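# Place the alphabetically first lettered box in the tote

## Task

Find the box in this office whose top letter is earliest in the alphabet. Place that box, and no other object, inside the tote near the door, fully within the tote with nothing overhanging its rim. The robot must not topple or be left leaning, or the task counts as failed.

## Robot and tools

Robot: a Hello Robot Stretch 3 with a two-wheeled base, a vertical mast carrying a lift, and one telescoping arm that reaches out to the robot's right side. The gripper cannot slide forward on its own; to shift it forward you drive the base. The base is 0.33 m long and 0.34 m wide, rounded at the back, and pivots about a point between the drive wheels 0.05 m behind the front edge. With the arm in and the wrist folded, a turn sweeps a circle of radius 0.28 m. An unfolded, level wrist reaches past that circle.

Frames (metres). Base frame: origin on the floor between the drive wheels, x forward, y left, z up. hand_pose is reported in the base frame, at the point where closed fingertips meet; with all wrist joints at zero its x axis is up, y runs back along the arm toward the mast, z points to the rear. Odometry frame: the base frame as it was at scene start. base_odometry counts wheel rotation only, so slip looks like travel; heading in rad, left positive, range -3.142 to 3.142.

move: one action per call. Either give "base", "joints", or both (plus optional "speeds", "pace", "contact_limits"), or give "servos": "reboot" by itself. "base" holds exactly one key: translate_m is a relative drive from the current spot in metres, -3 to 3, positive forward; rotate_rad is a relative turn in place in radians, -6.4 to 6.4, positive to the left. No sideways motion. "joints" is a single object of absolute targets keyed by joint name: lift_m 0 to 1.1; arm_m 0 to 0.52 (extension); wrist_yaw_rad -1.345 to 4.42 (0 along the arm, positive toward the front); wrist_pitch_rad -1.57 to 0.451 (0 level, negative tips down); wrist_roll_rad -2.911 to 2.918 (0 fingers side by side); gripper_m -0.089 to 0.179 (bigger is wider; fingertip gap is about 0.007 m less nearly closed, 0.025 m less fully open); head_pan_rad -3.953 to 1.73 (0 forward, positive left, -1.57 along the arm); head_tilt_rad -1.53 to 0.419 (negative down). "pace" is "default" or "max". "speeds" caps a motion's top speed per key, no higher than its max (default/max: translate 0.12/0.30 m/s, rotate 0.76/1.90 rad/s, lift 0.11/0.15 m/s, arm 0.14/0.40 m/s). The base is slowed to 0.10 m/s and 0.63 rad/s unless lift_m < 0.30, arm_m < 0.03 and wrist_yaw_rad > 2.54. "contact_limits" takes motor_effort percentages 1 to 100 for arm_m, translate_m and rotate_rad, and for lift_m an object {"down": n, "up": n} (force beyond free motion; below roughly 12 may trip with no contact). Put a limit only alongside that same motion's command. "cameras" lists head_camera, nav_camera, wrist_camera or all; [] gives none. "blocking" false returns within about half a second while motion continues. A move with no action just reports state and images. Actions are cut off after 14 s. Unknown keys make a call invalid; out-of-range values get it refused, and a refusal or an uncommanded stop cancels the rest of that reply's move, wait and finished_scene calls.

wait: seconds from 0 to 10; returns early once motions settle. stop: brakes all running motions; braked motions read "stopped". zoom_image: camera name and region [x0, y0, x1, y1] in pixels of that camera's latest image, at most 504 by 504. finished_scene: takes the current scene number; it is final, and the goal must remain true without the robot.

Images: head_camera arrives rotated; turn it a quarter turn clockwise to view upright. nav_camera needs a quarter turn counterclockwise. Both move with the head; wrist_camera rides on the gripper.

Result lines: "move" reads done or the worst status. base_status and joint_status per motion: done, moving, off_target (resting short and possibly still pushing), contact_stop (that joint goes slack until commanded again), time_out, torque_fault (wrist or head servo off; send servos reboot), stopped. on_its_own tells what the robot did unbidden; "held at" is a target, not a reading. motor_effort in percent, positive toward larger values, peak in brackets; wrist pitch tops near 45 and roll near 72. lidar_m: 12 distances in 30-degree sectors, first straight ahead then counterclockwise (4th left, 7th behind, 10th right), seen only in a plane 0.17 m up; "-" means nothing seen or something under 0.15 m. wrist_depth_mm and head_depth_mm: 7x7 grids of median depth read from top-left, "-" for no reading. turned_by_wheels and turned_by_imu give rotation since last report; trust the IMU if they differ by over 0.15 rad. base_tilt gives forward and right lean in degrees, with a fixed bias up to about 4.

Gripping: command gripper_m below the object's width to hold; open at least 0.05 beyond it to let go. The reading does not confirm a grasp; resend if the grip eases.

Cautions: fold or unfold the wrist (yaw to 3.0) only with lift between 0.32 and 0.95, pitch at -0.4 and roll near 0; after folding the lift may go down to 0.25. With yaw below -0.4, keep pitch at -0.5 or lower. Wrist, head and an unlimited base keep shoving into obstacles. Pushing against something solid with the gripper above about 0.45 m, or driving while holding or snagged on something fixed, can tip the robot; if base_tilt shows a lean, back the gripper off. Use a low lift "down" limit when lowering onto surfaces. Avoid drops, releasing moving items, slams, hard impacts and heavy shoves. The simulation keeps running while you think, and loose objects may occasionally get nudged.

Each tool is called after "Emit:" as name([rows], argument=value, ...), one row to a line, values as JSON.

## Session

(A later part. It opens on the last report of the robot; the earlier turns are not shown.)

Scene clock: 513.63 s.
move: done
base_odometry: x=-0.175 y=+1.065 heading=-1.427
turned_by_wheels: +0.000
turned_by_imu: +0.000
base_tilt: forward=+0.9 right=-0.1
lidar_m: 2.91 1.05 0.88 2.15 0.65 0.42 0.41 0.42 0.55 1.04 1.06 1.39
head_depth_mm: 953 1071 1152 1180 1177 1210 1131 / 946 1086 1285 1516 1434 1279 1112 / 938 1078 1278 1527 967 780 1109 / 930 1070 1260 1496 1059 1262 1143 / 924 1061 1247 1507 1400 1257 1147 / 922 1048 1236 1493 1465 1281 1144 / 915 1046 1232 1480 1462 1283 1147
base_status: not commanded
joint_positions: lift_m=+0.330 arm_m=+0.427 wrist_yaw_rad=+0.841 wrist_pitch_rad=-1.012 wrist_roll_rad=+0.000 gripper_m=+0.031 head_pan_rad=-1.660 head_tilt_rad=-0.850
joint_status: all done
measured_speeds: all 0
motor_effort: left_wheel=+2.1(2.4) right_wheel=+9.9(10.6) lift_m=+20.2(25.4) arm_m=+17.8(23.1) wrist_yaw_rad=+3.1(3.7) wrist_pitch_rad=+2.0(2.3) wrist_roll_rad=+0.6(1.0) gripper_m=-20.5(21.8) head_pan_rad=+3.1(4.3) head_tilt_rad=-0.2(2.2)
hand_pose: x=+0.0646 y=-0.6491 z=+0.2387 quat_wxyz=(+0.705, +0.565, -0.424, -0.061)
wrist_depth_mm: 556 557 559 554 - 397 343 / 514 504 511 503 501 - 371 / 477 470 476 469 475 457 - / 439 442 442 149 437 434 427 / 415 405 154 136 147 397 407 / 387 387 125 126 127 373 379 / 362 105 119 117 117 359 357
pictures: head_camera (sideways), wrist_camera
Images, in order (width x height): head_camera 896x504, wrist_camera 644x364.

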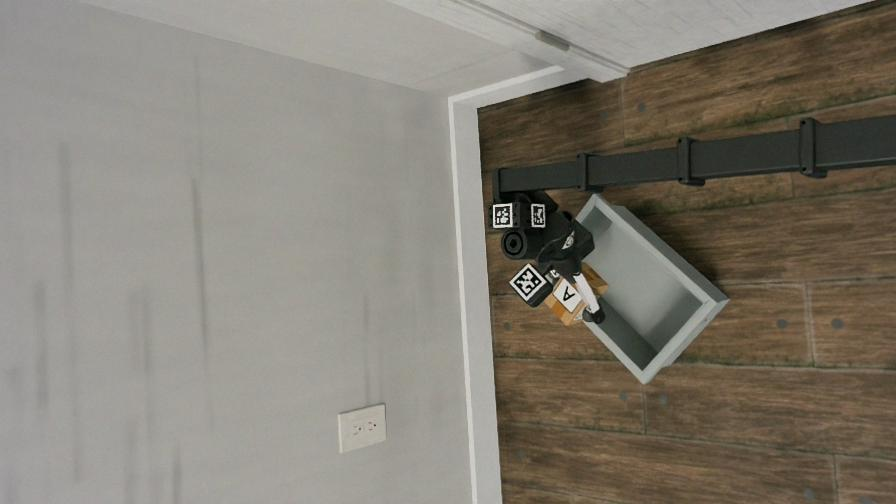

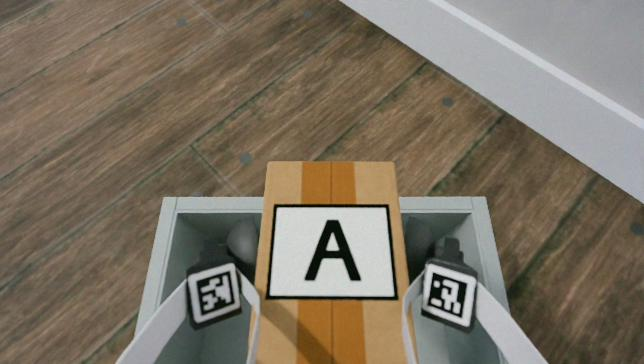

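Emit:
move(joints={"lift_m": 0.18}, speeds={"lift_m": 0.09}, contact_limits={"lift_m": {"down": 16}}, cameras=["wrist_camera"])

Emit:
move(joints={"lift_m": 0.09}, speeds={"lift_m": 0.03}, contact_limits={"lift_m": {"down": 15}}, cameras=["head_camera", "wrist_camera"])

Scene clock: 524.07 s.
move: done
base_odometry: x=-0.175 y=+1.065 heading=-1.427
turned_by_wheels: +0.000
turned_by_imu: +0.001
base_tilt: forward=+1.0 right=+0.0
lidar_m: 2.92 1.05 0.88 2.15 0.65 0.42 0.41 0.42 0.55 1.04 1.06 1.39
head_depth_mm: 950 1069 1149 1182 1176 1215 1131 / 950 1085 1291 1522 1440 1285 1145 / 941 1075 1269 1558 1393 1216 821 / 936 1066 1259 1536 1171 1257 1140 / 922 1061 1245 1517 1458 1260 1143 / 919 1053 1232 1485 1456 1283 1141 / 914 1046 1222 1463 1464 1278 1148
base_status: not commanded
joint_positions: lift_m=+0.180 arm_m=+0.427 wrist_yaw_rad=+0.841 wrist_pitch_rad=-1.012 wrist_roll_rad=+0.000 gripper_m=+0.031 head_pan_rad=-1.660 head_tilt_rad=-0.850
joint_status: all done
measured_speeds: all 0
motor_effort: left_wheel=+2.3(2.6) right_wheel=+10.2(10.7) lift_m=+20.3(22.4) arm_m=+6.3(11.5) wrist_yaw_rad=+3.1(4.0) wrist_pitch_rad=+2.0(2.2) wrist_roll_rad=+0.7(1.0) gripper_m=-21.2(21.8) head_pan_rad=+2.1(4.2) head_tilt_rad=+1.5(2.1)
contact_limits: lift_m down 16 (down: maximum 72; up: maximum 65)
hand_pose: x=+0.0646 y=-0.6491 z=+0.0887 quat_wxyz=(+0.705, +0.565, -0.424, -0.061)
wrist_depth_mm: 355 357 352 353 349 351 344 / 330 329 326 329 326 321 320 / 167 186 186 177 184 175 167 / - 222 221 149 220 219 - / - - 151 136 138 - - / - - 124 126 127 - - / - 105 119 117 116 - -
Images, in order (width x height): wrist_camera 644x364.

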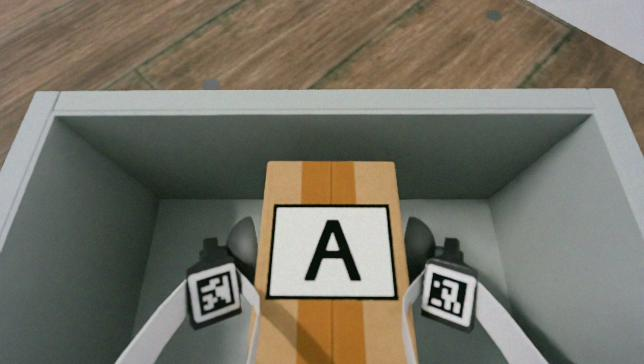

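Scene clock: 527.07 s.
move: contact_stop
base_odometry: x=-0.175 y=+1.065 heading=-1.427
turned_by_wheels: +0.000
turned_by_imu: +0.000
base_tilt: forward=+1.0 right=-0.2
lidar_m: 2.92 1.05 0.88 2.16 0.65 0.42 0.41 0.42 0.55 1.03 1.06 1.39
head_depth_mm: 955 1064 1150 1172 1174 1215 1125 / 950 1093 1292 1509 1444 1281 1145 / 937 1081 1279 1558 1452 1242 1099 / 926 1063 1262 1539 1347 1263 1146 / 927 1062 1252 1504 1430 1263 1148 / 918 1047 1227 1488 1460 1290 1139 / 913 1046 1230 1472 1463 1283 1152
base_status: not commanded
joint_positions: lift_m=+0.104 arm_m=+0.427 wrist_yaw_rad=+0.842 wrist_pitch_rad=-0.981 wrist_roll_rad=+0.000 gripper_m=+0.031 head_pan_rad=-1.660 head_tilt_rad=-0.850
joint_status: lift_m contact_stop (moved -0.076 of -0.090)
measured_speeds: translate_m=+0.000 rotate_rad=+0.000 lift_m=+0.002 arm_m=+0.000 wrist_yaw_rad=+0.000 wrist_pitch_rad=+0.000 wrist_roll_rad=+0.000 head_pan_rad=+0.000 head_tilt_rad=+0.000
on_its_own: lift_m is slack since a contact_stop (your +0.090 is given up)
motor_effort: left_wheel=-1.8(2.5) right_wheel=+11.4(11.4) lift_m=+23.2(23.2) arm_m=-0.5(6.6) wrist_yaw_rad=+2.4(3.6) wrist_pitch_rad=-3.7(5.5) wrist_roll_rad=+0.7(1.0) gripper_m=-20.5(22.2) head_pan_rad=+2.0(3.5) head_tilt_rad=+0.1(2.1)
contact_limits: lift_m down 15 (down: maximum 72; up: maximum 65)
hand_pose: x=+0.0698 y=-0.6537 z=+0.0159 quat_wxyz=(+0.706, +0.559, -0.433, -0.050)
wrist_depth_mm: - 116 113 120 116 112 115 / 139 144 139 139 144 138 138 / 165 173 173 172 172 172 163 / - 198 196 145 196 195 - / - 187 182 134 145 185 - / - 174 124 125 126 171 - / 163 115 123 118 119 157 161
pictures: head_camera (sideways), wrist_camera
Images, in order (width x height): head_camera 896x504, wrist_camera 644x364.

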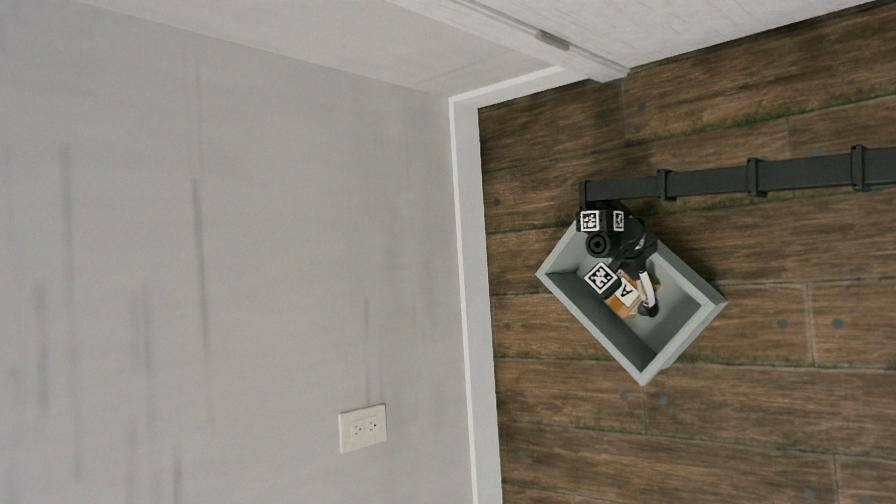

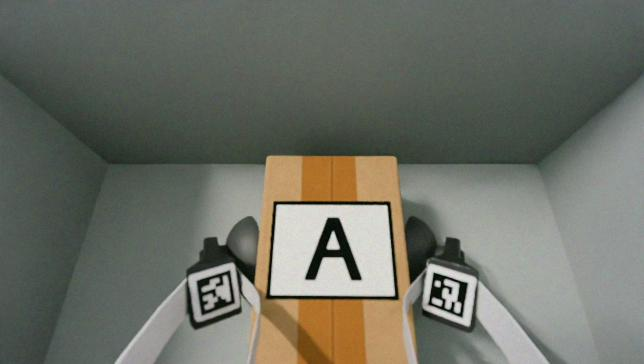

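Emit:
move(joints={"lift_m": 0.11}, speeds={"lift_m": 0.03}, cameras=[])

Emit:
move(joints={"gripper_m": 0.12}, cameras=["wrist_camera"])

Emit:
move(joints={"lift_m": 0.33}, speeds={"lift_m": 0.1}, cameras=["head_camera", "wrist_camera"])

Scene clock: 531.57 s.
move: done
base_odometry: x=-0.175 y=+1.065 heading=-1.427
turned_by_wheels: +0.000
turned_by_imu: +0.001
base_tilt: forward=+0.9 right=-0.1
lidar_m: 2.91 1.05 0.88 2.16 0.65 0.42 0.41 0.42 0.55 1.03 1.06 1.39
head_depth_mm: 950 1069 1147 1174 1171 1205 1128 / 947 1096 1290 1506 1444 1280 1147 / 938 1081 1271 1547 1460 1242 1098 / 934 1068 1263 1542 1356 1266 1147 / 928 1059 1246 1519 1433 1266 1148 / 919 1057 1225 1495 1453 1280 1144 / 916 1043 1222 1473 1465 1288 1149
base_status: not commanded
joint_positions: lift_m=+0.110 arm_m=+0.427 wrist_yaw_rad=+0.842 wrist_pitch_rad=-1.004 wrist_roll_rad=+0.000 gripper_m=+0.031 head_pan_rad=-1.660 head_tilt_rad=-0.850
joint_status: all done
measured_speeds: all 0
motor_effort: left_wheel=-1.5(1.7) right_wheel=+9.9(11.4) lift_m=+31.9(32.2) arm_m=-8.5(8.5) wrist_yaw_rad=+2.7(2.9) wrist_pitch_rad=+0.4(3.4) wrist_roll_rad=+0.8(1.0) gripper_m=-20.2(22.0) head_pan_rad=+0.8(3.4) head_tilt_rad=-0.5(1.1)
hand_pose: x=+0.0659 y=-0.6502 z=+0.0196 quat_wxyz=(+0.705, +0.564, -0.426, -0.058)
wrist_depth_mm: - 121 120 121 120 120 119 / 145 144 145 145 151 144 138 / - 182 183 181 181 180 172 / - - 196 145 194 193 - / - 188 183 135 145 185 - / - 177 124 126 127 174 - / 167 161 124 117 120 160 164

Scene clock: 533.00 s.
move: done
base_odometry: x=-0.175 y=+1.065 heading=-1.427
turned_by_wheels: +0.000
turned_by_imu: +0.000
base_tilt: forward=+0.9 right=-0.2
lidar_m: 2.92 1.05 0.88 2.15 0.65 0.42 0.41 0.42 0.55 1.04 1.06 1.39
head_depth_mm: 958 1064 1152 1179 1170 1214 1132 / 951 1089 1282 1517 1447 1280 1151 / 937 1088 1277 1556 1449 1237 1094 / 934 1061 1251 1541 1356 1262 1149 / 925 1062 1253 1523 1423 1257 1143 / 920 1055 1236 1497 1458 1295 1142 / 909 1040 1216 1474 1449 1282 1149
base_status: not commanded
joint_positions: lift_m=+0.110 arm_m=+0.427 wrist_yaw_rad=+0.842 wrist_pitch_rad=-1.005 wrist_roll_rad=+0.000 gripper_m=+0.120 head_pan_rad=-1.660 head_tilt_rad=-0.850
joint_status: all done
measured_speeds: all 0
motor_effort: left_wheel=-1.8(1.8) right_wheel=+10.3(10.4) lift_m=+27.5(32.4) arm_m=-11.7(11.7) wrist_yaw_rad=+2.7(2.8) wrist_pitch_rad=+0.5(1.3) wrist_roll_rad=+0.8(1.0) gripper_m=-0.6(90.6) head_pan_rad=+1.8(2.9) head_tilt_rad=+0.2(1.5)
hand_pose: x=+0.0658 y=-0.6501 z=+0.0195 quat_wxyz=(+0.705, +0.564, -0.426, -0.058)
wrist_depth_mm: - 120 125 121 120 120 120 / 146 145 145 145 151 150 138 / 173 183 183 181 182 180 171 / - 196 196 146 193 193 - / - 188 184 136 142 186 - / - 125 144 128 131 125 - / - 125 161 120 121 128 96
Images, in order (width x height): wrist_camera 644x364.

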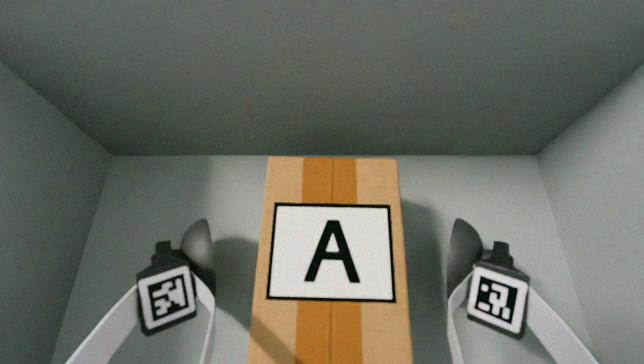

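Scene clock: 536.00 s.
move: done
base_odometry: x=-0.175 y=+1.065 heading=-1.427
turned_by_wheels: +0.000
turned_by_imu: +0.000
base_tilt: forward=+1.0 right=-0.2
lidar_m: 2.92 1.05 0.88 2.15 0.65 0.42 0.41 0.42 0.55 1.03 1.06 1.39
head_depth_mm: 952 1067 1155 1182 1161 1209 1132 / 949 1091 1289 1515 1442 1280 1117 / 935 1074 1269 1504 964 780 1114 / 931 1069 1253 1522 1046 1253 1148 / 927 1061 1245 1496 1402 1258 1153 / 921 1057 1228 1484 1464 1284 1146 / 912 1049 1224 1482 1459 1287 1150
base_status: not commanded
joint_positions: lift_m=+0.330 arm_m=+0.427 wrist_yaw_rad=+0.842 wrist_pitch_rad=-1.006 wrist_roll_rad=+0.000 gripper_m=+0.120 head_pan_rad=-1.660 head_tilt_rad=-0.850
joint_status: all done
measured_speeds: all 0
motor_effort: left_wheel=-1.6(1.7) right_wheel=+10.0(10.6) lift_m=+30.6(34.7) arm_m=-17.9(17.9) wrist_yaw_rad=+2.5(3.0) wrist_pitch_rad=+0.7(1.1) wrist_roll_rad=+0.8(1.1) gripper_m=+0.5(1.1) head_pan_rad=+2.7(2.8) head_tilt_rad=-0.4(1.7)
hand_pose: x=+0.0656 y=-0.6499 z=+0.2394 quat_wxyz=(+0.705, +0.564, -0.426, -0.058)
wrist_depth_mm: 558 553 551 561 - 393 343 / 523 512 516 511 508 - 365 / 482 477 470 475 468 463 - / 440 440 442 444 445 440 424 / 412 412 339 337 335 398 406 / 385 124 - 333 - 125 377 / 368 122 - 318 - 121 361
pictures: head_camera (sideways), wrist_camera
Images, in order (width x height): head_camera 896x504, wrist_camera 644x364.

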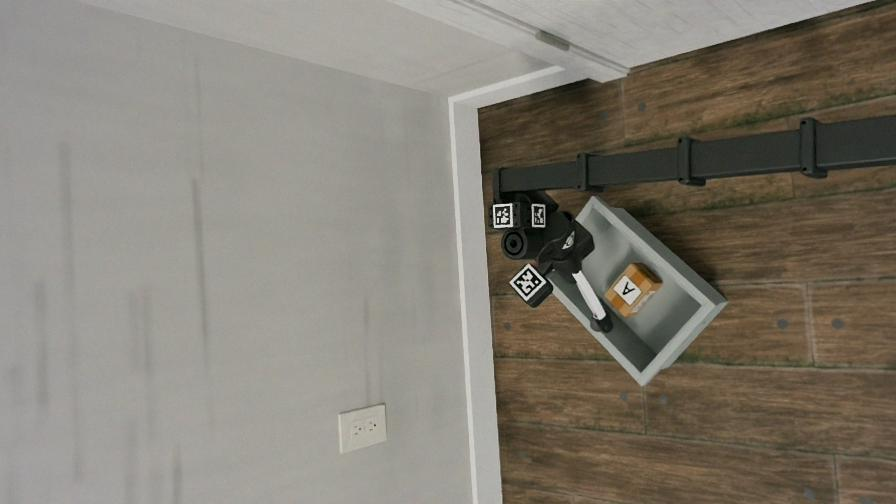

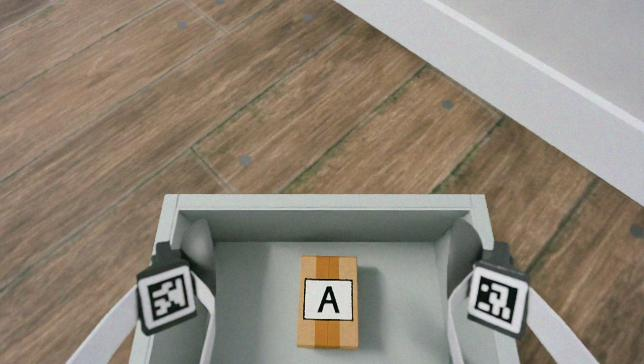

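The box labelled A is flat on the tote floor, well inside the rim, and the gripper is clear of it.

Emit:
finished_scene(scene=3)

The scene is finished: the task was done.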